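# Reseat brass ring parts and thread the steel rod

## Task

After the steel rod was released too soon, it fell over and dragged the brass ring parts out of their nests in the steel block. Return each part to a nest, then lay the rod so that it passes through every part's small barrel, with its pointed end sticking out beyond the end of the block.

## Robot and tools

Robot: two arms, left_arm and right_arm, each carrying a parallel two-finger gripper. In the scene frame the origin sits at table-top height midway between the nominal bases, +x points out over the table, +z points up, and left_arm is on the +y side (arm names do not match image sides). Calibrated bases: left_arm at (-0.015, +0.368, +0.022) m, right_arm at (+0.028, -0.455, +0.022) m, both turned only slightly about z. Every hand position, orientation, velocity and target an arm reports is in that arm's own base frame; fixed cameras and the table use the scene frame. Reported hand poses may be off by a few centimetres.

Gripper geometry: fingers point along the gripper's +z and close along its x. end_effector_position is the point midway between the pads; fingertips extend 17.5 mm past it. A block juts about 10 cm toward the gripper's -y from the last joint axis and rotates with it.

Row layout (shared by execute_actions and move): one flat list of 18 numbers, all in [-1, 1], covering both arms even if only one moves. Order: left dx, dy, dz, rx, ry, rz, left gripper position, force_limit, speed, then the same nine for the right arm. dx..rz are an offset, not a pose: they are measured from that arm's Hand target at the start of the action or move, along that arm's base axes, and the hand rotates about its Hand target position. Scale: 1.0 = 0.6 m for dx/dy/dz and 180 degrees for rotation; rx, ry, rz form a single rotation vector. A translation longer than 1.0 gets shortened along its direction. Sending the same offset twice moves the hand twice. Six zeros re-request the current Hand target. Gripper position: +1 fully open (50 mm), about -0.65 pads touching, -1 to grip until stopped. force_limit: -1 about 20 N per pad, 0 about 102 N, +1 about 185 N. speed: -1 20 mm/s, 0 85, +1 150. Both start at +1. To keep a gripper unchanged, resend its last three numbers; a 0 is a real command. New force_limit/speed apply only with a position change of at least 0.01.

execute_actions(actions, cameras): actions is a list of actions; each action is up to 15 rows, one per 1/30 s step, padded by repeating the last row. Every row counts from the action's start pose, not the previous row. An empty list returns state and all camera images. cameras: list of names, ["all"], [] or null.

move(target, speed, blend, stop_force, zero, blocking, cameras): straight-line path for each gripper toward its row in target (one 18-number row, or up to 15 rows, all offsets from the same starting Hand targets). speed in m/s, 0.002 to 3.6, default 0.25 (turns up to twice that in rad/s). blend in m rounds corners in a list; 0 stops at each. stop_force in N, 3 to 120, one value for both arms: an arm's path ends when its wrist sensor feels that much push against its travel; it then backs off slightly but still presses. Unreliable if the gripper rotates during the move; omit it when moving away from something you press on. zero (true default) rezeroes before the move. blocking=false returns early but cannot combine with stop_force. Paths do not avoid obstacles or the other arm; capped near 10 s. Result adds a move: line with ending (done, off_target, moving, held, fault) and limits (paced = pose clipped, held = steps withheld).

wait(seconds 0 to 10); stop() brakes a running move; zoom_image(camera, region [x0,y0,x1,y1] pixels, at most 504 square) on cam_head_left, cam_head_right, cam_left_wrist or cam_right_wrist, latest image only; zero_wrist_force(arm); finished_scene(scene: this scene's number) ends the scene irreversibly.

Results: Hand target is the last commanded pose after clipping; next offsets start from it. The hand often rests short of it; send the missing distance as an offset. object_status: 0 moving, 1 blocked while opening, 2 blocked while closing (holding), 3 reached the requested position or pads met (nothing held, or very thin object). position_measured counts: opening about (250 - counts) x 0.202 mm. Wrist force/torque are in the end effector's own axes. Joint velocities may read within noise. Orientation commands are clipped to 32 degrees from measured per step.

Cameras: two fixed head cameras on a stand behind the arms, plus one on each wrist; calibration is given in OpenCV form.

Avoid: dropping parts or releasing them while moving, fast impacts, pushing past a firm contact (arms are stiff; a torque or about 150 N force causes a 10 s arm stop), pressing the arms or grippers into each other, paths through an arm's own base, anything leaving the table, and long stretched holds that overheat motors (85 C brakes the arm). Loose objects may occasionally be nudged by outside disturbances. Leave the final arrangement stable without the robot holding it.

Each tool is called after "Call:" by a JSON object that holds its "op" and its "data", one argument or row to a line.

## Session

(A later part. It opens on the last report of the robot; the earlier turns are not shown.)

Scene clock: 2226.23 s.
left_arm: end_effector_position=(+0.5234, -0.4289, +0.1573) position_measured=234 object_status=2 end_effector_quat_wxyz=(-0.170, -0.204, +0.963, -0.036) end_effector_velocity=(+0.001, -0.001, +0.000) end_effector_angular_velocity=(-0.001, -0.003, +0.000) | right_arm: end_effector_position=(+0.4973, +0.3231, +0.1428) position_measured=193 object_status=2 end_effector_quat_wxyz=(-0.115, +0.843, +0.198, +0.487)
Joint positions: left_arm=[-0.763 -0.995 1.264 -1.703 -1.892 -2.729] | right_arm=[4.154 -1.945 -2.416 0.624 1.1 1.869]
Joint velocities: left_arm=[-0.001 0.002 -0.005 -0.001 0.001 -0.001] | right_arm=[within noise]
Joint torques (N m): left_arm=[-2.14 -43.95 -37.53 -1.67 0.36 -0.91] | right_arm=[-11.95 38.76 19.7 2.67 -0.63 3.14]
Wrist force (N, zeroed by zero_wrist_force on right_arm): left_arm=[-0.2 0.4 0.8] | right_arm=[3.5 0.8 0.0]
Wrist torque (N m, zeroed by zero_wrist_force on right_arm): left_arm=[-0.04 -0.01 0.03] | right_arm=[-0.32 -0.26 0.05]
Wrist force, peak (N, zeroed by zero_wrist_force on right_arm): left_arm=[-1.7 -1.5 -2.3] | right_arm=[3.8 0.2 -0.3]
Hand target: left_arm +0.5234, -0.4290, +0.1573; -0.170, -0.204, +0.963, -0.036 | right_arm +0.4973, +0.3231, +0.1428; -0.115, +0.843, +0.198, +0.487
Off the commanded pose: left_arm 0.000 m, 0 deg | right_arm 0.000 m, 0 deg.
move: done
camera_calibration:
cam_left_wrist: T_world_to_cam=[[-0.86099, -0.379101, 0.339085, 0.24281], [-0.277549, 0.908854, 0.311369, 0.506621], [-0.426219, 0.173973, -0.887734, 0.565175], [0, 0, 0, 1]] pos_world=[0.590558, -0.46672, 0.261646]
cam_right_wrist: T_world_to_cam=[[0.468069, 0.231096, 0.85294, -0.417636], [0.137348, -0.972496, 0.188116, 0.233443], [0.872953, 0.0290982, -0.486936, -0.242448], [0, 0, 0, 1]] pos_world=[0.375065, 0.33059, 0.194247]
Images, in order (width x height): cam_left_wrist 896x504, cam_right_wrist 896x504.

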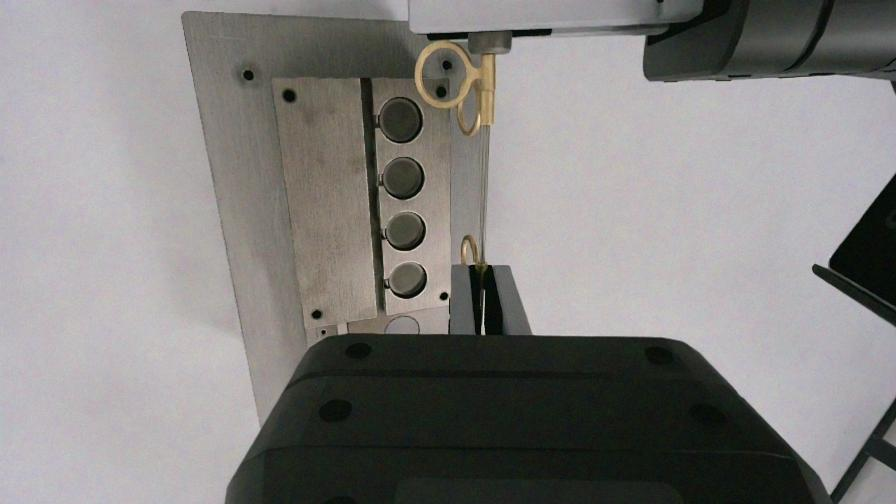

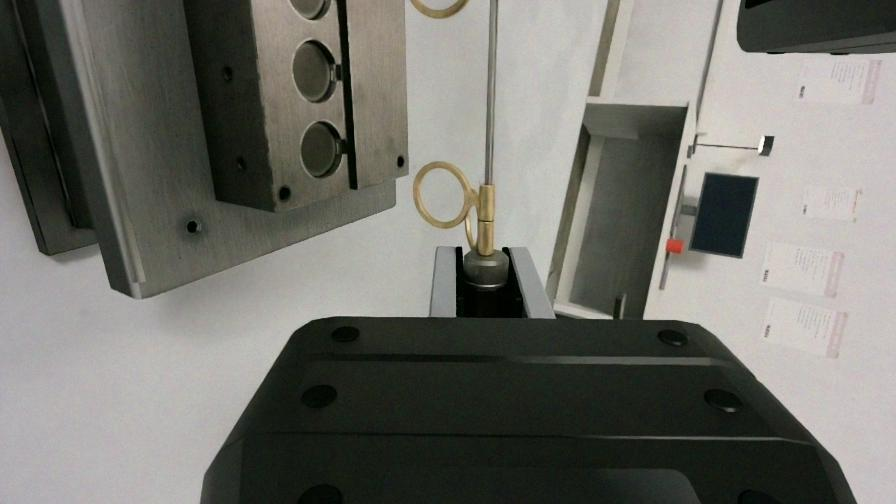

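Call:
{"op": "move", "data": {
  "target": [
    [0, 0, 0, 0, 0, 0, 1, -1, -0.5, 0, 0, 0, 0, 0, 0, -1, -0.6, -0.7]
  ],
  "speed": 0.05
}}

Call:
{"op": "move", "data": {
  "target": [
    [0.01823, -0.04114, 0, 0, 0, 0, 1, -1, -0.5, 0, 0, 0, 0, 0, 0, -1, -0.6, -0.7]
  ],
  "speed": 0.05,
  "stop_force": 4,
  "cameras": ["cam_left_wrist", "cam_right_wrist"]
}}

Call:
{"op": "zoom_image", "data": {
  "camera": "cam_left_wrist",
  "region": [380, 50, 580, 340]
}}

Call:
{"op": "zoom_image", "data": {
  "camera": "cam_right_wrist",
  "region": [380, 0, 600, 260]
}}

Scene clock: 2382.70 s.
left_arm: end_effector_position=(+0.5234, -0.4290, +0.1573) position_measured=3 object_status=3 end_effector_quat_wxyz=(-0.170, -0.204, +0.963, -0.036) | right_arm: end_effector_position=(+0.4973, +0.3231, +0.1428) position_measured=193 object_status=2 end_effector_quat_wxyz=(-0.115, +0.843, +0.198, +0.487)
Joint positions: left_arm=[-0.763 -0.994 1.264 -1.703 -1.892 -2.729] | right_arm=[4.154 -1.945 -2.416 0.624 1.1 1.869]
Joint torques (N m): left_arm=[-11.09 -45.33 -33.94 -0.75 -2.37 -0.99] | right_arm=[-10.71 37.58 12.9 2.63 -2.5 2.77]
Wrist force (N, zeroed by zero_wrist_force on right_arm): left_arm=[-0.7 0.1 -0.3] | right_arm=[2.2 0.6 -0.2]
Wrist torque (N m, zeroed by zero_wrist_force on right_arm): left_arm=[-0.02 -0.03 0.03] | right_arm=[-0.26 -0.24 -0.04]
Wrist force, peak (N, zeroed by zero_wrist_force on right_arm): left_arm=[0.0 0.6 1.5] | right_arm=[4.1 1.4 0.3]
Hand target: left_arm +0.5234, -0.4290, +0.1573; -0.170, -0.204, +0.963, -0.036 | right_arm +0.4973, +0.3231, +0.1428; -0.115, +0.843, +0.198, +0.487
Off the commanded pose: left_arm 0.000 m, 0 deg | right_arm 0.000 m, 0 deg.
move: done

Scene clock: 2384.33 s.
left_arm: end_effector_position=(+0.5343, -0.4537, +0.1573) position_measured=3 object_status=3 end_effector_quat_wxyz=(-0.170, -0.204, +0.963, -0.036) | right_arm: end_effector_position=(+0.4973, +0.3231, +0.1428) position_measured=193 object_status=2 end_effector_quat_wxyz=(-0.115, +0.843, +0.198, +0.487)
Joint positions: left_arm=[-0.777 -0.938 1.173 -1.673 -1.894 -2.744] | right_arm=[4.154 -1.945 -2.416 0.624 1.1 1.869]
Joint torques (N m): left_arm=[11.88 -61.55 -10.98 -5.39 0.35 1.21] | right_arm=[-11.01 37.78 9.44 2.6 -2.17 2.86]
Wrist force (N, zeroed by zero_wrist_force on right_arm): left_arm=[-0.6 0.1 -0.3] | right_arm=[2.4 0.4 -0.4]
Wrist torque (N m, zeroed by zero_wrist_force on right_arm): left_arm=[-0.03 -0.03 0.10] | right_arm=[-0.30 -0.27 -0.05]
Wrist force, peak (N, zeroed by zero_wrist_force on right_arm): left_arm=[-0.7 1.1 -0.4] | right_arm=[2.5 0.6 -0.3]
Hand target: left_arm +0.5343, -0.4537, +0.1573; -0.170, -0.204, +0.963, -0.036 | right_arm +0.4973, +0.3231, +0.1428; -0.115, +0.843, +0.198, +0.487
Off the commanded pose: left_arm 0.000 m, 0 deg | right_arm 0.000 m, 0 deg.
move: done
camera_calibration:
cam_left_wrist: T_world_to_cam=[[-0.860935, -0.379181, 0.339135, 0.242708], [-0.277548, 0.908801, 0.311526, 0.532117], [-0.426331, 0.174077, -0.887659, 0.574235], [0, 0, 0, 1]] pos_world=[0.601458, -0.49152, 0.261646]
cam_right_wrist: T_world_to_cam=[[0.468069, 0.231096, 0.85294, -0.417636], [0.137348, -0.972496, 0.188116, 0.233443], [0.872953, 0.0290982, -0.486936, -0.242448], [0, 0, 0, 1]] pos_world=[0.375065, 0.33059, 0.194247]
Images, in order (width x height): cam_left_wrist 896x504, cam_right_wrist 896x504.

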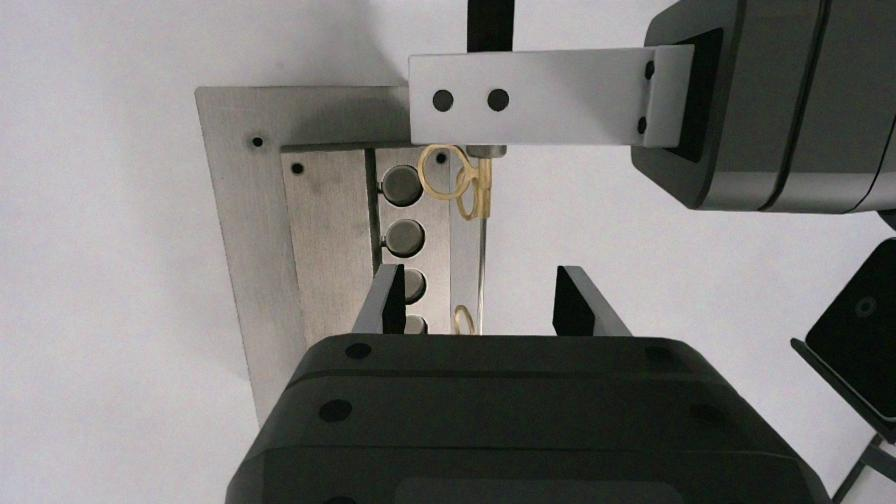

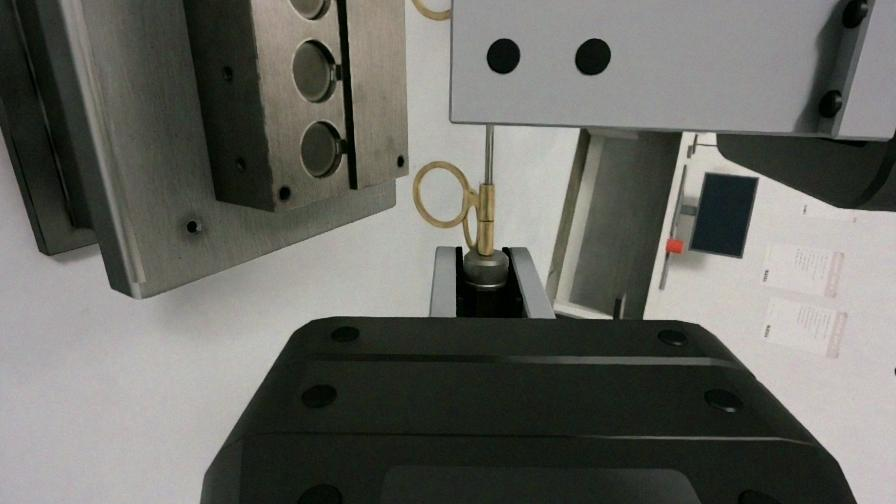

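Scaled by 1.738 from the camera's 896x504 image, which has a finer 1280x720 frame.

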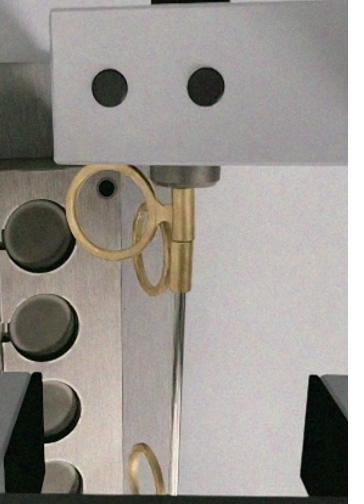

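Scaled by 1.938 from the camera's 896x504 image, which has a finer 1280x720 frame.

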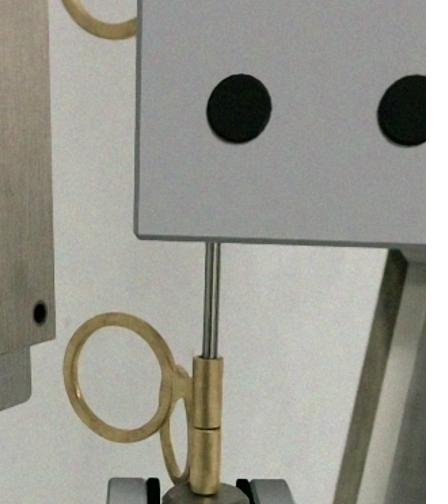

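Call:
{"op": "move", "data": {
  "target": [
    [-0.0004, -0.0002, 0.0002, 0, 0, 0, 1, -1, -0.5, 0, 0, 0, 0, 0, 0, -1, -0.6, -0.7],
    [-0.0004, -0.0002, 0.0002, 0, 0, 0, -1, -0.8, -1, 0, 0, 0, 0, 0, 0, -1, -0.6, -0.7]
  ],
  "speed": 0.05,
  "cameras": ["cam_left_wrist", "cam_right_wrist"]
}}

Call:
{"op": "zoom_image", "data": {
  "camera": "cam_left_wrist",
  "region": [380, 50, 580, 340]
}}

Scene clock: 2402.73 s.
left_arm: end_effector_position=(+0.5341, -0.4538, +0.1574) position_measured=245 object_status=2 end_effector_quat_wxyz=(-0.170, -0.204, +0.963, -0.036) | right_arm: end_effector_position=(+0.4973, +0.3231, +0.1428) position_measured=193 object_status=2 end_effector_quat_wxyz=(-0.115, +0.843, +0.198, +0.487)
Joint positions: left_arm=[-0.777 -0.938 1.173 -1.673 -1.894 -2.744] | right_arm=[4.154 -1.945 -2.416 0.624 1.1 1.869]
Joint torques (N m): left_arm=[-11.03 -56.58 -14.93 -5.16 -2.49 -1.12] | right_arm=[-10.65 37.75 3.83 2.44 -2.44 2.41]
Wrist force (N, zeroed by zero_wrist_force on right_arm): left_arm=[0.0 0.4 -0.7] | right_arm=[2.2 1.0 0.3]
Wrist torque (N m, zeroed by zero_wrist_force on right_arm): left_arm=[-0.04 -0.03 0.14] | right_arm=[-0.27 -0.25 -0.05]
Wrist force, peak (N, zeroed by zero_wrist_force on right_arm): left_arm=[-1.0 -0.4 -0.5] | right_arm=[2.5 1.3 0.5]
Hand target: left_arm +0.5341, -0.4538, +0.1574; -0.170, -0.204, +0.963, -0.036 | right_arm +0.4973, +0.3231, +0.1428; -0.115, +0.843, +0.198, +0.487
Off the commanded pose: left_arm 0.000 m, 0 deg | right_arm 0.000 m, 0 deg.
move: done
camera_calibration:
cam_left_wrist: T_world_to_cam=[[-0.860935, -0.379181, 0.339135, 0.242426], [-0.277548, 0.908801, 0.311526, 0.532213], [-0.426331, 0.174077, -0.887659, 0.574273], [0, 0, 0, 1]] pos_world=[0.601258, -0.49172, 0.261746]
cam_right_wrist: T_world_to_cam=[[0.468069, 0.231096, 0.85294, -0.417636], [0.137348, -0.972496, 0.188116, 0.233443], [0.872953, 0.0290982, -0.486936, -0.242448], [0, 0, 0, 1]] pos_world=[0.375065, 0.33059, 0.194247]
Images, in order (width x height): cam_left_wrist 896x504, cam_right_wrist 896x504.

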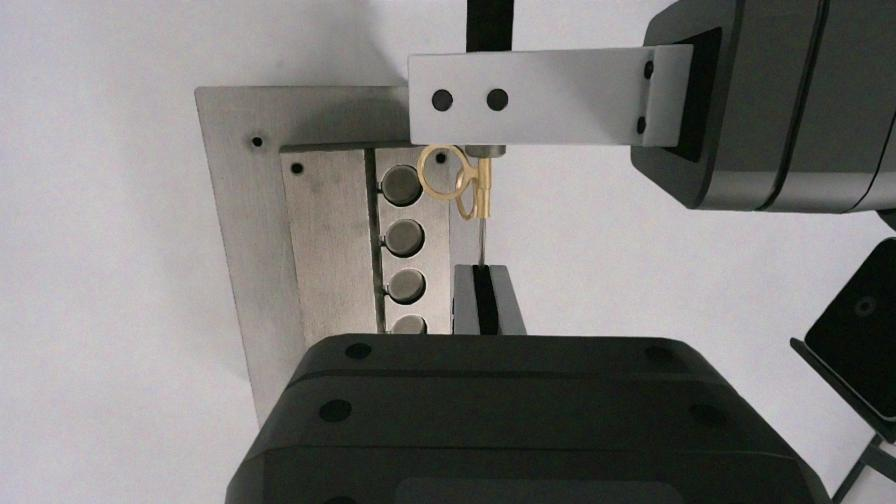

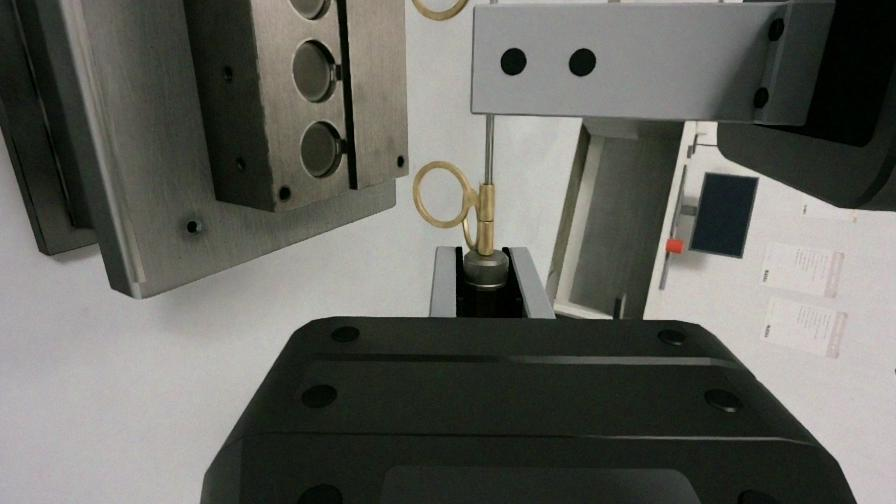

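Scaled by 1.738 from the camera's 896x504 image, which has a finer 1280x720 frame.

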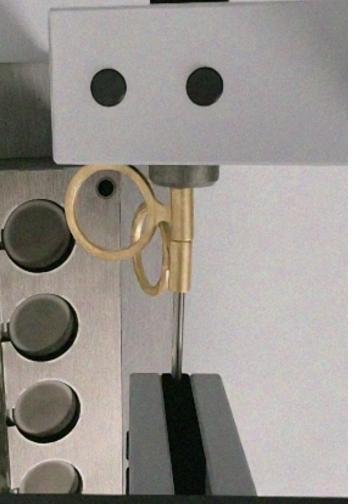

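Call:
{"op": "move", "data": {
  "target": [
    [0, 0, 0, 0, 0, 0, -1, -0.8, -1, 0, 0, 0, 0, 0, 0, 0.0, -0.6, -1]
  ],
  "speed": 0.05,
  "cameras": ["cam_left_wrist", "cam_right_wrist"]
}}

Call:
{"op": "zoom_image", "data": {
  "camera": "cam_left_wrist",
  "region": [380, 0, 580, 340]
}}

Call:
{"op": "zoom_image", "data": {
  "camera": "cam_right_wrist",
  "region": [380, 60, 600, 340]
}}

Scene clock: 2419.03 s.
left_arm: end_effector_position=(+0.5341, -0.4538, +0.1574) position_measured=245 object_status=2 end_effector_quat_wxyz=(-0.170, -0.204, +0.963, -0.036) | right_arm: end_effector_position=(+0.4973, +0.3231, +0.1428) position_measured=152 object_status=0 end_effector_quat_wxyz=(-0.115, +0.843, +0.198, +0.487)
Joint positions: left_arm=[-0.777 -0.938 1.173 -1.673 -1.894 -2.744] | right_arm=[4.154 -1.945 -2.416 0.624 1.1 1.869]
Joint torques (N m): left_arm=[-6.28 -50.87 -21.19 -4.97 -1.9 -0.88] | right_arm=[-10.83 37.98 3.79 2.52 -2.38 2.3]
Wrist force (N, zeroed by zero_wrist_force on right_arm): left_arm=[-0.7 0.0 -0.4] | right_arm=[2.5 0.7 -0.4]
Wrist torque (N m, zeroed by zero_wrist_force on right_arm): left_arm=[-0.04 -0.03 0.11] | right_arm=[-0.25 -0.28 -0.04]
Wrist force, peak (N, zeroed by zero_wrist_force on right_arm): left_arm=[-0.1 0.6 -0.8] | right_arm=[2.5 1.2 0.4]
Hand target: left_arm +0.5341, -0.4538, +0.1574; -0.170, -0.204, +0.963, -0.036 | right_arm +0.4973, +0.3231, +0.1428; -0.115, +0.843, +0.198, +0.487
Off the commanded pose: left_arm 0.000 m, 0 deg | right_arm 0.000 m, 0 deg.
move: done
camera_calibration:
cam_left_wrist: T_world_to_cam=[[-0.860935, -0.379181, 0.339135, 0.242426], [-0.277548, 0.908801, 0.311526, 0.532213], [-0.426331, 0.174077, -0.887659, 0.574273], [0, 0, 0, 1]] pos_world=[0.601258, -0.49172, 0.261746]
cam_right_wrist: T_world_to_cam=[[0.468069, 0.231096, 0.85294, -0.417636], [0.137348, -0.972496, 0.188116, 0.233443], [0.872953, 0.0290982, -0.486936, -0.242448], [0, 0, 0, 1]] pos_world=[0.375065, 0.33059, 0.194247]
Images, in order (width x height): cam_left_wrist 896x504, cam_right_wrist 896x504.

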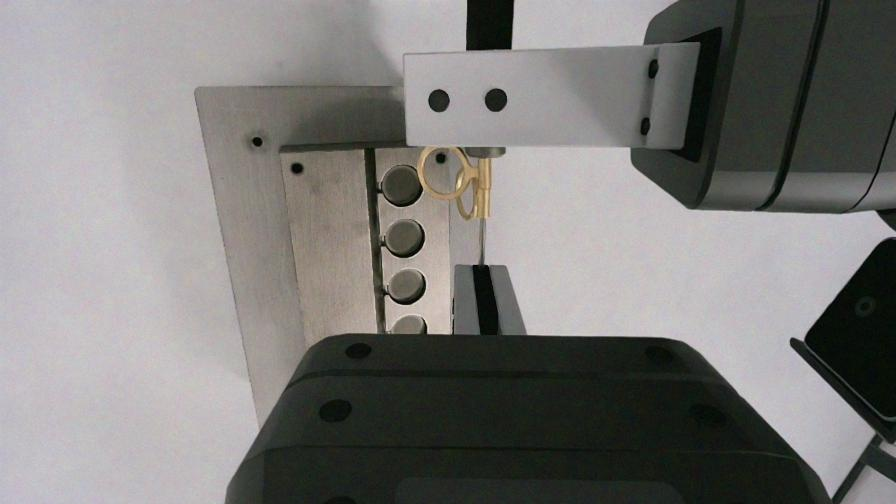

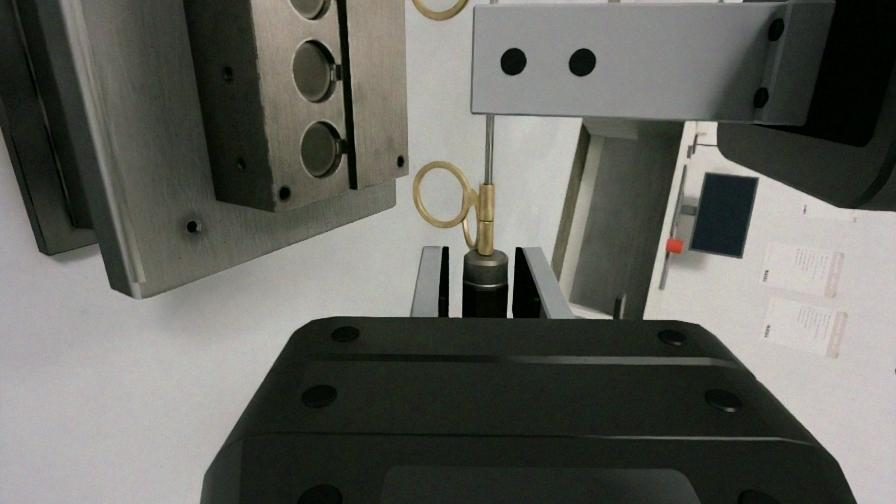

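Scaled by 1.482 from the camera's 896x504 image, which has a finer 1280x720 frame.

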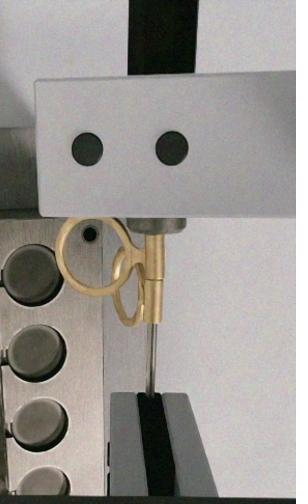

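Scaled by 1.800 from the camera's 896x504 image, which has a finer 1280x720 frame.

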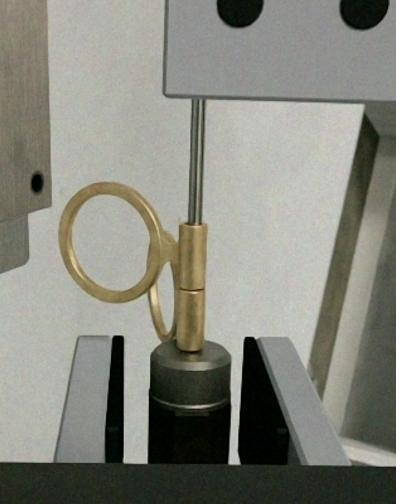

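Call:
{"op": "move", "data": {
  "target": [
    [0, 0, 0, 0, 0, 0, -1, -0.8, -1, 0.0067, -0.0134, 0, 0, 0, 0, 0.0, -0.6, -1]
  ],
  "speed": 0.03,
  "stop_force": 4,
  "cameras": ["cam_left_wrist", "cam_right_wrist"]
}}

Call:
{"op": "zoom_image", "data": {
  "camera": "cam_right_wrist",
  "region": [380, 60, 600, 340]
}}

Scene clock: 2431.40 s.
left_arm: end_effector_position=(+0.5341, -0.4538, +0.1574) position_measured=245 object_status=2 end_effector_quat_wxyz=(-0.170, -0.204, +0.963, -0.036) | right_arm: end_effector_position=(+0.5013, +0.3150, +0.1428) position_measured=152 object_status=3 end_effector_quat_wxyz=(-0.115, +0.843, +0.198, +0.487)
Joint positions: left_arm=[-0.777 -0.938 1.173 -1.673 -1.894 -2.744] | right_arm=[4.132 -1.945 -2.419 0.633 1.119 1.855]
Joint torques (N m): left_arm=[-0.32 -47.54 -28.48 -4.36 -0.97 -0.61] | right_arm=[12.95 36.96 19.43 1.8 -2.43 3.24]
Wrist force (N, zeroed by zero_wrist_force on right_arm): left_arm=[-0.7 0.1 -0.4] | right_arm=[2.3 0.6 -0.3]
Wrist torque (N m, zeroed by zero_wrist_force on right_arm): left_arm=[-0.04 -0.02 0.10] | right_arm=[-0.26 -0.22 0.06]
Wrist force, peak (N, zeroed by zero_wrist_force on right_arm): left_arm=[-1.0 0.0 -0.3] | right_arm=[2.8 0.7 -0.6]
Hand target: left_arm +0.5341, -0.4538, +0.1574; -0.170, -0.204, +0.963, -0.036 | right_arm +0.5013, +0.3151, +0.1428; -0.115, +0.843, +0.198, +0.487
Off the commanded pose: left_arm 0.000 m, 0 deg | right_arm 0.000 m, 0 deg.
move: done
camera_calibration:
cam_left_wrist: T_world_to_cam=[[-0.860935, -0.379181, 0.339135, 0.242426], [-0.277548, 0.908801, 0.311526, 0.532213], [-0.426331, 0.174077, -0.887659, 0.574273], [0, 0, 0, 1]] pos_world=[0.601258, -0.49172, 0.261746]
cam_right_wrist: T_world_to_cam=[[0.468152, 0.231182, 0.852871, -0.417682], [0.137318, -0.972478, 0.188227, 0.225], [0.872913, 0.0289959, -0.487013, -0.245641], [0, 0, 0, 1]] pos_world=[0.379065, 0.322491, 0.194247]
Images, in order (width x height): cam_left_wrist 896x504, cam_right_wrist 896x504.

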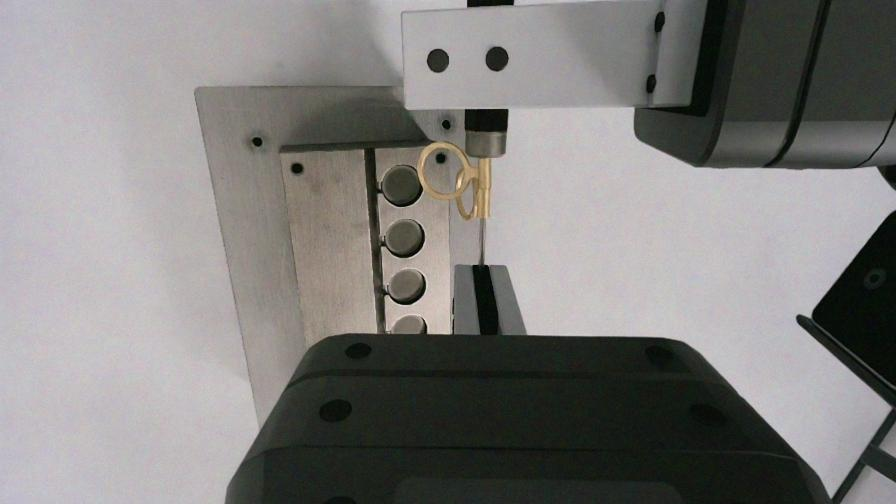

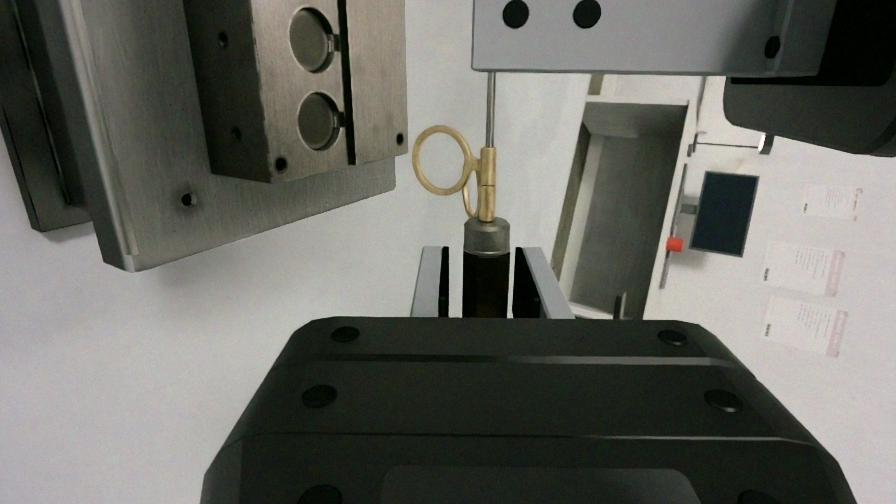

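Scaled by 1.800 from the camera's 896x504 image, which has a finer 1280x720 frame.

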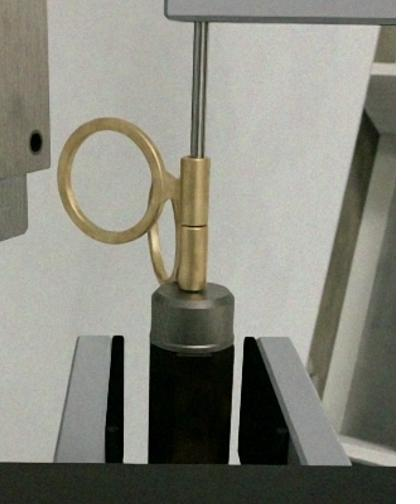

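Call:
{"op": "move", "data": {
  "target": [
    [0, 0, 0, 0, 0, 0, -1, -0.8, -1, 0, 0, 0, 0, 0, 0, -1, -0.6, -1]
  ],
  "speed": 0.03,
  "cameras": ["cam_left_wrist", "cam_right_wrist"]
}}

Call:
{"op": "zoom_image", "data": {
  "camera": "cam_right_wrist",
  "region": [380, 60, 600, 340]
}}

Scene clock: 2457.07 s.
left_arm: end_effector_position=(+0.5341, -0.4538, +0.1574) position_measured=245 object_status=2 end_effector_quat_wxyz=(-0.170, -0.204, +0.963, -0.036) | right_arm: end_effector_position=(+0.5013, +0.3151, +0.1428) position_measured=193 object_status=2 end_effector_quat_wxyz=(-0.115, +0.843, +0.198, +0.487)
Joint positions: left_arm=[-0.777 -0.938 1.173 -1.673 -1.894 -2.744] | right_arm=[4.132 -1.945 -2.419 0.633 1.119 1.855]
Joint torques (N m): left_arm=[5.34 -48.02 -34.2 -4.2 -0.28 -0.38] | right_arm=[13.19 26 21.07 2.07 -2.46 3.12]
Wrist force (N, zeroed by zero_wrist_force on right_arm): left_arm=[-0.8 -0.1 -0.8] | right_arm=[2.1 0.5 -0.1]
Wrist torque (N m, zeroed by zero_wrist_force on right_arm): left_arm=[-0.07 0.02 0.12] | right_arm=[-0.27 -0.24 0.04]
Wrist force, peak (N, zeroed by zero_wrist_force on right_arm): left_arm=[-0.8 -0.1 -0.8] | right_arm=[2.6 0.7 -0.5]
Hand target: left_arm +0.5341, -0.4538, +0.1574; -0.170, -0.204, +0.963, -0.036 | right_arm +0.5013, +0.3151, +0.1428; -0.115, +0.843, +0.198, +0.487
Off the commanded pose: left_arm 0.000 m, 0 deg | right_arm 0.000 m, 0 deg.
move: done
camera_calibration:
cam_left_wrist: T_world_to_cam=[[-0.860935, -0.379181, 0.339135, 0.242426], [-0.277548, 0.908801, 0.311526, 0.532213], [-0.426331, 0.174077, -0.887659, 0.574273], [0, 0, 0, 1]] pos_world=[0.601258, -0.49172, 0.261746]
cam_right_wrist: T_world_to_cam=[[0.468069, 0.231096, 0.85294, -0.417636], [0.137348, -0.972496, 0.188116, 0.225016], [0.872953, 0.0290982, -0.486936, -0.245704], [0, 0, 0, 1]] pos_world=[0.379065, 0.32249, 0.194247]
Images, in order (width x height): cam_left_wrist 896x504, cam_right_wrist 896x504.

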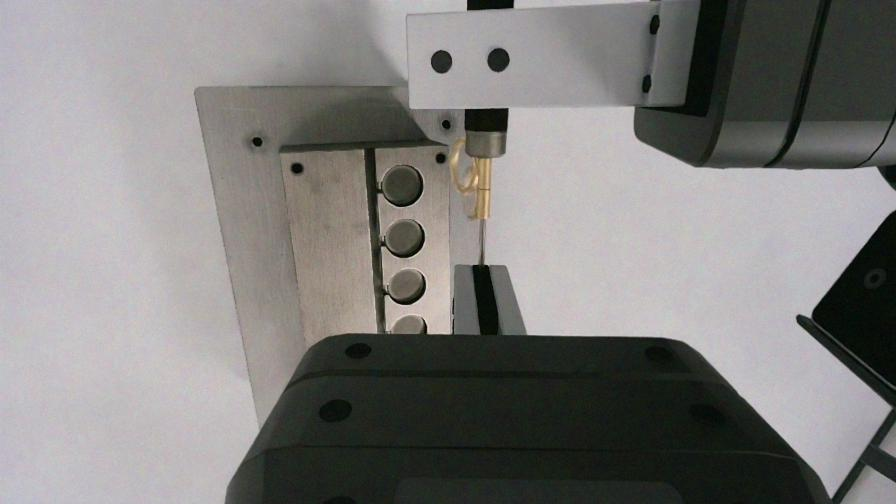

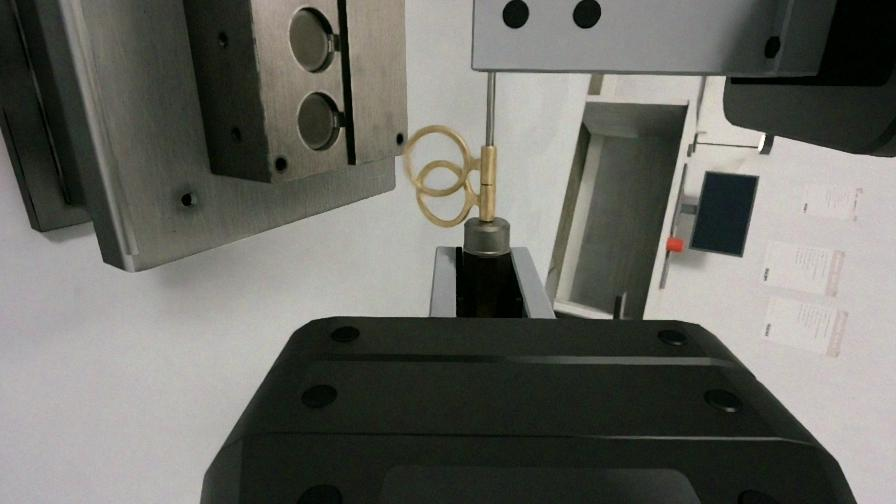

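Scaled by 1.800 from the camera's 896x504 image, which has a finer 1280x720 frame.

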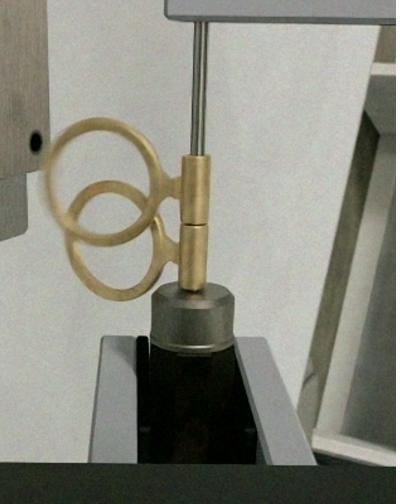

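Call:
{"op": "move", "data": {
  "target": [
    [0, 0, 0, 0, 0, 0, 1, -1, -0.5, 0, 0, 0, 0, 0, 0, -1, -0.6, -1]
  ],
  "speed": 0.03
}}

Call:
{"op": "move", "data": {
  "target": [
    [0.01553, -0.03505, 0, 0, 0, 0, 1, -1, -0.5, 0, 0, 0, 0, 0, 0, -1, -0.6, -1]
  ],
  "speed": 0.04,
  "stop_force": 4,
  "cameras": ["cam_left_wrist", "cam_right_wrist"]
}}

Call:
{"op": "zoom_image", "data": {
  "camera": "cam_left_wrist",
  "region": [400, 150, 560, 340]
}}

Call:
{"op": "zoom_image", "data": {
  "camera": "cam_right_wrist",
  "region": [380, 0, 600, 340]
}}

Scene clock: 2474.80 s.
left_arm: end_effector_position=(+0.5341, -0.4538, +0.1574) position_measured=3 object_status=3 end_effector_quat_wxyz=(-0.170, -0.204, +0.963, -0.036) | right_arm: end_effector_position=(+0.5013, +0.3151, +0.1428) position_measured=193 object_status=2 end_effector_quat_wxyz=(-0.115, +0.843, +0.198, +0.487)
Joint positions: left_arm=[-0.777 -0.938 1.173 -1.673 -1.894 -2.744] | right_arm=[4.132 -1.945 -2.419 0.633 1.119 1.855]
Joint torques (N m): left_arm=[11.29 -47.66 -37.32 -3.71 0.37 -0.12] | right_arm=[13.01 23.03 21.13 3.64 -2.4 3.11]
Wrist force (N, zeroed by zero_wrist_force on right_arm): left_arm=[-0.7 0.0 -0.5] | right_arm=[2.5 0.6 -0.2]
Wrist torque (N m, zeroed by zero_wrist_force on right_arm): left_arm=[-0.04 -0.02 0.11] | right_arm=[-0.26 -0.28 0.05]
Wrist force, peak (N, zeroed by zero_wrist_force on right_arm): left_arm=[-0.7 -0.1 -0.9] | right_arm=[2.6 0.6 -0.3]
Hand target: left_arm +0.5341, -0.4538, +0.1574; -0.170, -0.204, +0.963, -0.036 | right_arm +0.5013, +0.3151, +0.1428; -0.115, +0.843, +0.198, +0.487
Off the commanded pose: left_arm 0.000 m, 0 deg | right_arm 0.000 m, 0 deg.
move: done

Scene clock: 2476.50 s.
left_arm: end_effector_position=(+0.5434, -0.4749, +0.1574) position_measured=3 object_status=3 end_effector_quat_wxyz=(-0.170, -0.204, +0.963, -0.036) | right_arm: end_effector_position=(+0.5013, +0.3151, +0.1428) position_measured=193 object_status=2 end_effector_quat_wxyz=(-0.115, +0.843, +0.198, +0.487)
Joint positions: left_arm=[-0.788 -0.888 1.089 -1.643 -1.896 -2.756] | right_arm=[4.132 -1.945 -2.419 0.633 1.119 1.855]
Joint torques (N m): left_arm=[11.67 -63.67 -11.74 -5.47 0.03 1.1] | right_arm=[13.17 23.3 21.34 3.46 -2.37 3.1]
Wrist force (N, zeroed by zero_wrist_force on right_arm): left_arm=[-0.6 -0.2 -0.4] | right_arm=[2.0 0.5 -0.2]
Wrist torque (N m, zeroed by zero_wrist_force on right_arm): left_arm=[-0.04 -0.04 0.09] | right_arm=[-0.29 -0.20 0.04]
Wrist force, peak (N, zeroed by zero_wrist_force on right_arm): left_arm=[-0.9 0.7 -0.6] | right_arm=[2.5 0.7 -0.1]
Hand target: left_arm +0.5434, -0.4748, +0.1574; -0.170, -0.204, +0.963, -0.036 | right_arm +0.5013, +0.3151, +0.1428; -0.115, +0.843, +0.198, +0.487
Off the commanded pose: left_arm 0.000 m, 0 deg | right_arm 0.000 m, 0 deg.
move: done
camera_calibration:
cam_left_wrist: T_world_to_cam=[[-0.860935, -0.379181, 0.339135, 0.24247], [-0.277548, 0.908801, 0.311526, 0.553879], [-0.426331, 0.174077, -0.887659, 0.581894], [0, 0, 0, 1]] pos_world=[0.610558, -0.51272, 0.261746]
cam_right_wrist: T_world_to_cam=[[0.468069, 0.231096, 0.85294, -0.417636], [0.137348, -0.972496, 0.188116, 0.225016], [0.872953, 0.0290982, -0.486936, -0.245704], [0, 0, 0, 1]] pos_world=[0.379065, 0.32249, 0.194247]
Images, in order (width x height): cam_left_wrist 896x504, cam_right_wrist 896x504.

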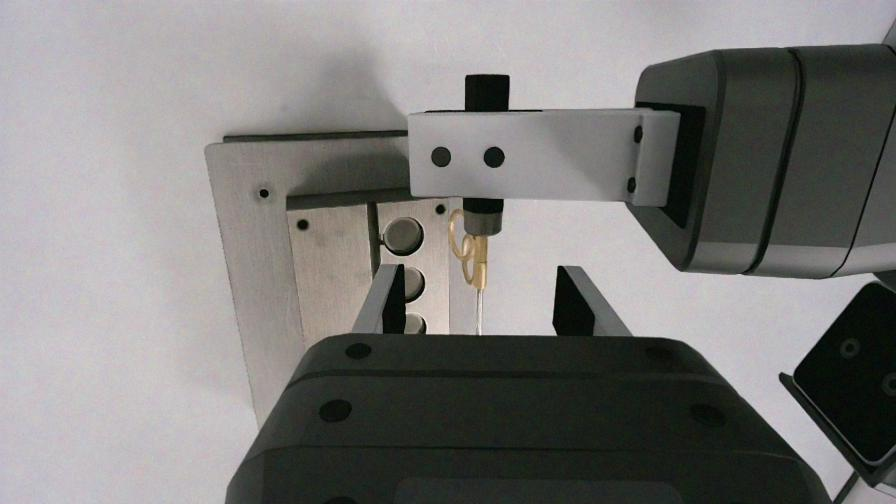

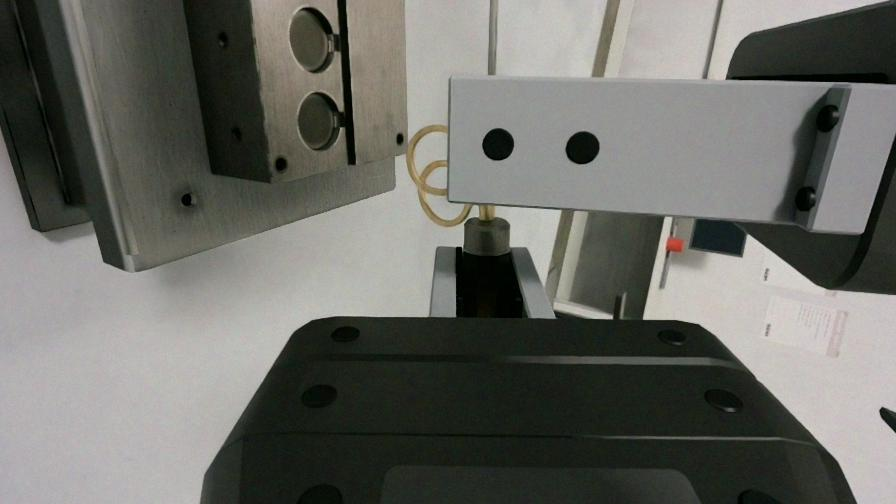

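Scaled by 2.653 from the camera's 896x504 image, which has a finer 1280x720 frame.

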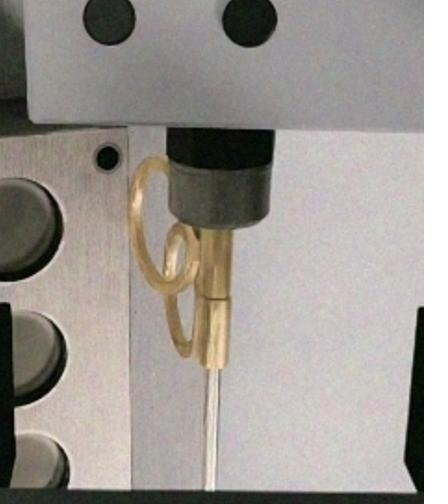

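Scaled by 1.482 from the camera's 896x504 image, which has a finer 1280x720 frame.

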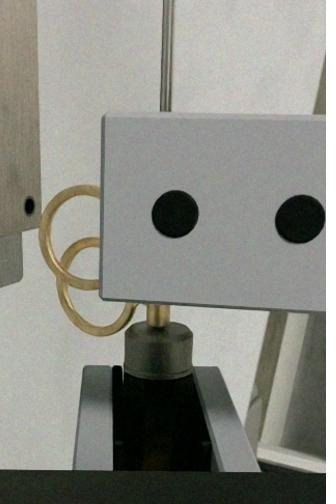

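Call:
{"op": "move", "data": {
  "target": [
    [0.0004, 0.0002, -0.0002, 0, 0, 0, 1, -1, -1, 0, 0, 0, 0, 0, 0, -1, -0.6, -1],
    [0.0004, 0.0002, -0.0002, 0, 0, 0, -1, -1, -1, 0, 0, 0, 0, 0, 0, -1, -0.6, -1]
  ],
  "speed": 0.05,
  "cameras": ["cam_left_wrist", "cam_right_wrist"]
}}

Call:
{"op": "zoom_image", "data": {
  "camera": "cam_left_wrist",
  "region": [400, 150, 560, 340]
}}

Scene clock: 2498.50 s.
left_arm: end_effector_position=(+0.5437, -0.4747, +0.1573) position_measured=234 object_status=2 end_effector_quat_wxyz=(-0.170, -0.204, +0.963, -0.036) | right_arm: end_effector_position=(+0.5013, +0.3151, +0.1428) position_measured=193 object_status=2 end_effector_quat_wxyz=(-0.115, +0.843, +0.198, +0.487)
Joint positions: left_arm=[-0.788 -0.887 1.089 -1.643 -1.896 -2.756] | right_arm=[4.132 -1.945 -2.419 0.633 1.119 1.855]
Joint torques (N m): left_arm=[7.91 -49.81 -37.89 -0.75 0.59 0.14] | right_arm=[12.88 24.21 19.84 3.53 -2.31 3.06]
Wrist force (N, zeroed by zero_wrist_force on right_arm): left_arm=[-0.1 -0.2 -0.6] | right_arm=[2.2 0.8 -0.1]
Wrist torque (N m, zeroed by zero_wrist_force on right_arm): left_arm=[-0.05 -0.07 0.03] | right_arm=[-0.24 -0.24 0.05]
Wrist force, peak (N, zeroed by zero_wrist_force on right_arm): left_arm=[-0.9 -0.2 -0.8] | right_arm=[2.6 0.8 -0.4]
Hand target: left_arm +0.5437, -0.4747, +0.1573; -0.170, -0.204, +0.963, -0.036 | right_arm +0.5013, +0.3151, +0.1428; -0.115, +0.843, +0.198, +0.487
Off the commanded pose: left_arm 0.000 m, 0 deg | right_arm 0.000 m, 0 deg.
move: done
camera_calibration:
cam_left_wrist: T_world_to_cam=[[-0.860935, -0.379181, 0.339135, 0.2428], [-0.277548, 0.908801, 0.311526, 0.553902], [-0.426331, 0.174077, -0.887659, 0.581915], [0, 0, 0, 1]] pos_world=[0.610858, -0.51262, 0.261646]
cam_right_wrist: T_world_to_cam=[[0.468069, 0.231096, 0.85294, -0.417636], [0.137348, -0.972496, 0.188116, 0.225016], [0.872953, 0.0290982, -0.486936, -0.245704], [0, 0, 0, 1]] pos_world=[0.379065, 0.32249, 0.194247]
Images, in order (width x height): cam_left_wrist 896x504, cam_right_wrist 896x504.

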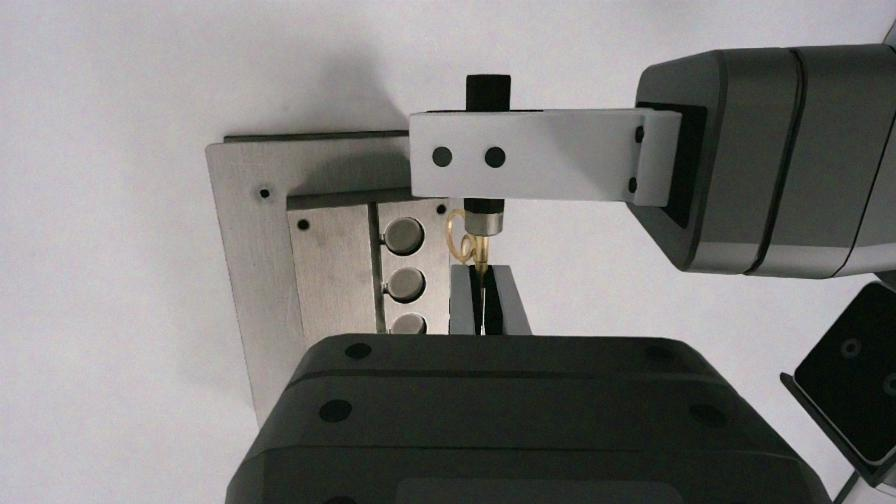

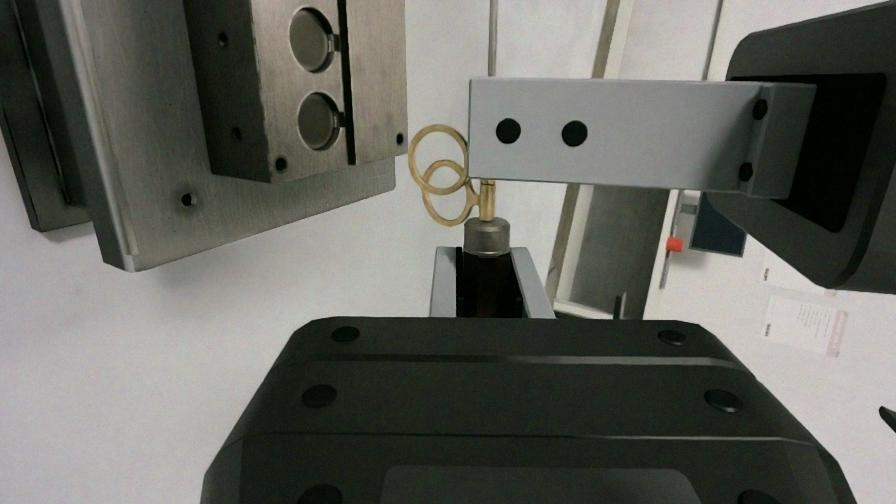

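Scaled by 2.653 from the camera's 896x504 image, which has a finer 1280x720 frame.

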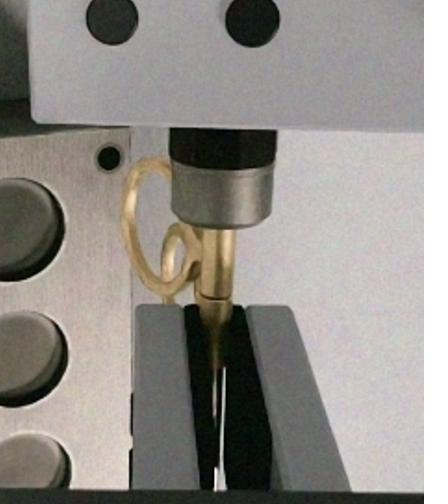

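Call:
{"op": "move", "data": {
  "target": [-0.0196, 0.0451, -0.0001, 0, 0, 0, -1, -1, -1, 0, 0, 0, 0, 0, 0, -1, -0.6, -1],
  "speed": 0.03,
  "cameras": ["cam_left_wrist", "cam_right_wrist"]
}}

Call:
{"op": "zoom_image", "data": {
  "camera": "cam_left_wrist",
  "region": [400, 100, 560, 340]
}}

Call:
{"op": "zoom_image", "data": {
  "camera": "cam_right_wrist",
  "region": [380, 0, 600, 340]
}}

Scene clock: 2560.53 s.
left_arm: end_effector_position=(+0.5320, -0.4476, +0.1572) position_measured=234 object_status=2 end_effector_quat_wxyz=(-0.170, -0.204, +0.963, -0.036) end_effector_velocity=(+0.001, -0.002, +0.001) end_effector_angular_velocity=(-0.002, -0.002, +0.000) | right_arm: end_effector_position=(+0.5013, +0.3150, +0.1428) position_measured=193 object_status=2 end_effector_quat_wxyz=(-0.115, +0.843, +0.198, +0.487)
Joint positions: left_arm=[-0.773 -0.952 1.195 -1.681 -1.894 -2.74] | right_arm=[4.132 -1.945 -2.419 0.633 1.119 1.855]
Joint velocities: left_arm=[-0.001 0.002 -0.005 0 0 -0.001] | right_arm=[within noise]
Joint torques (N m): left_arm=[-0.56 -46.17 -37.07 -1.32 0.57 -1.05] | right_arm=[12.96 24.08 19.94 3.52 -2.22 2.99]
Wrist force (N, zeroed by zero_wrist_force on right_arm): left_arm=[0.6 0.5 0.9] | right_arm=[3.9 1.2 0.7]
Wrist torque (N m, zeroed by zero_wrist_force on right_arm): left_arm=[-0.07 -0.01 0.02] | right_arm=[-0.33 -0.25 0.15]
Wrist force, peak (N, zeroed by zero_wrist_force on right_arm): left_arm=[-0.4 -1.0 -0.7] | right_arm=[3.9 1.2 0.7]
Hand target: left_arm +0.5319, -0.4477, +0.1572; -0.170, -0.204, +0.963, -0.036 | right_arm +0.5013, +0.3151, +0.1428; -0.115, +0.843, +0.198, +0.487
Off the commanded pose: left_arm 0.000 m, 0 deg | right_arm 0.000 m, 0 deg.
move: done
camera_calibration:
cam_left_wrist: T_world_to_cam=[[-0.860999, -0.379071, 0.339095, 0.243091], [-0.277521, 0.908867, 0.311358, 0.525999], [-0.426219, 0.173973, -0.887733, 0.571963], [0, 0, 0, 1]] pos_world=[0.599058, -0.48542, 0.261546]
cam_right_wrist: T_world_to_cam=[[0.468089, 0.231096, 0.852929, -0.417642], [0.137263, -0.972499, 0.188162, 0.22504], [0.872956, 0.0289984, -0.486937, -0.245673], [0, 0, 0, 1]] pos_world=[0.379065, 0.322491, 0.194247]
Images, in order (width x height): cam_left_wrist 896x504, cam_right_wrist 896x504.

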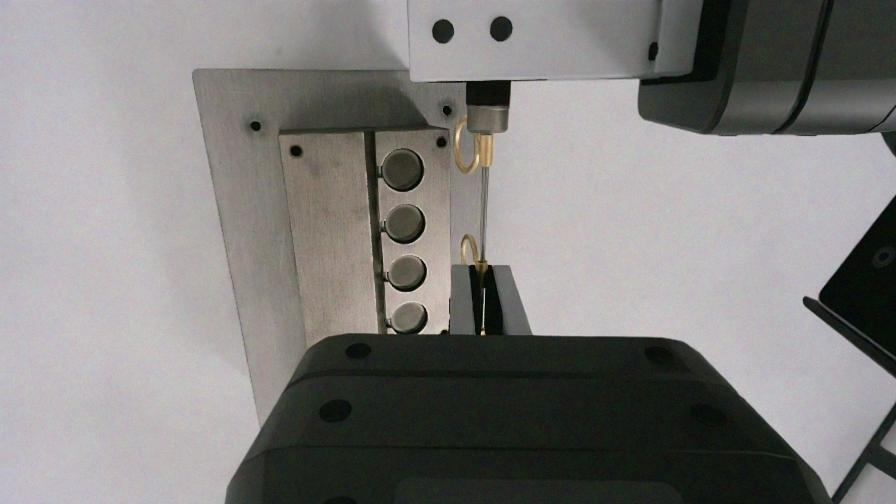

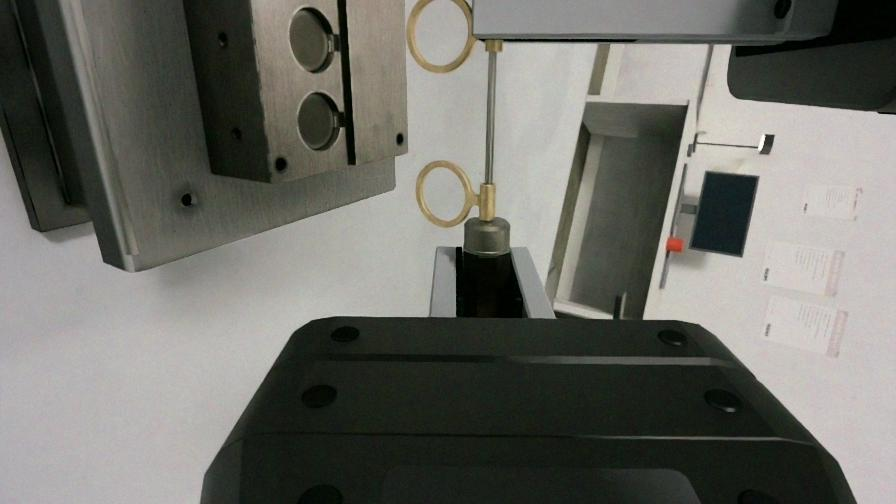

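Scaled by 2.100 from the camera's 896x504 image, which has a finer 1280x720 frame.

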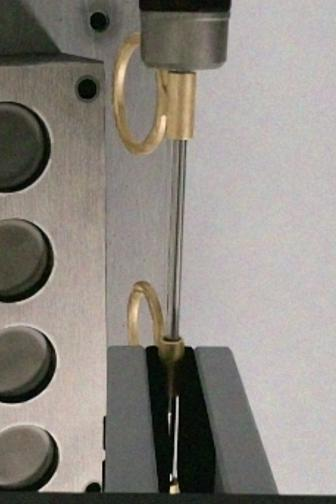

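Scaled by 1.482 from the camera's 896x504 image, which has a finer 1280x720 frame.

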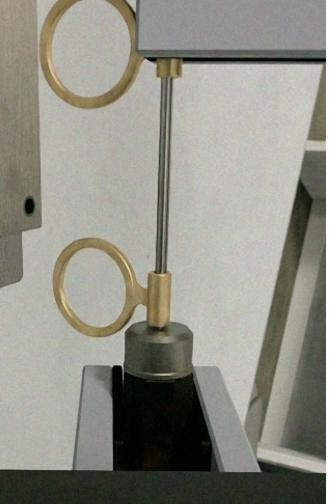

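Call:
{"op": "zoom_image", "data": {
  "camera": "cam_right_wrist",
  "region": [400, 160, 540, 270]
}}

Call:
{"op": "zoom_image", "data": {
  "camera": "cam_right_wrist",
  "region": [400, 0, 540, 110]
}}

Scaled by 3.600 from the camera's 896x504 image, which has a finer 1280x720 frame.

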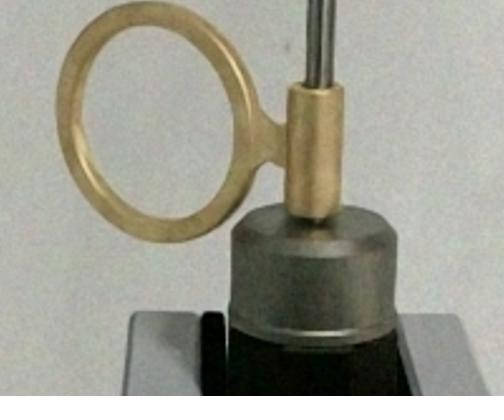

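Scaled by 3.600 from the camera's 896x504 image, which has a finer 1280x720 frame.

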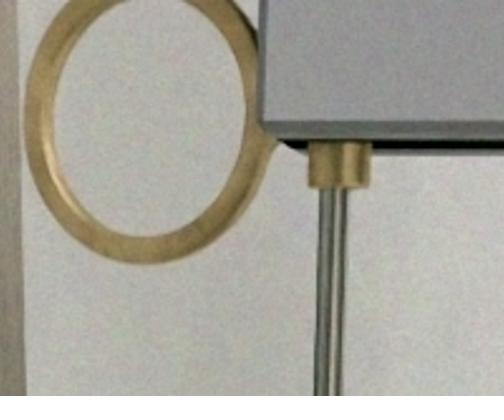

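Call:
{"op": "zoom_image", "data": {
  "camera": "cam_left_wrist",
  "region": [270, 110, 460, 340]
}}

Scaled by 2.191 from the camera's 896x504 image, which has a finer 1280x720 frame.

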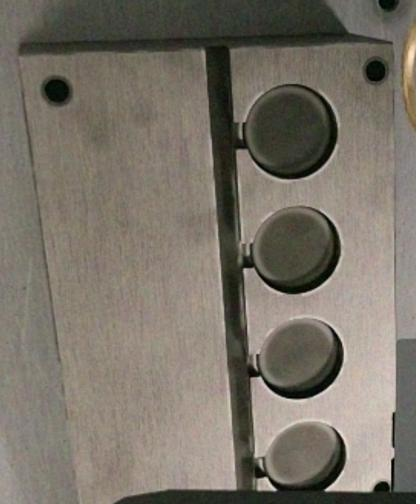

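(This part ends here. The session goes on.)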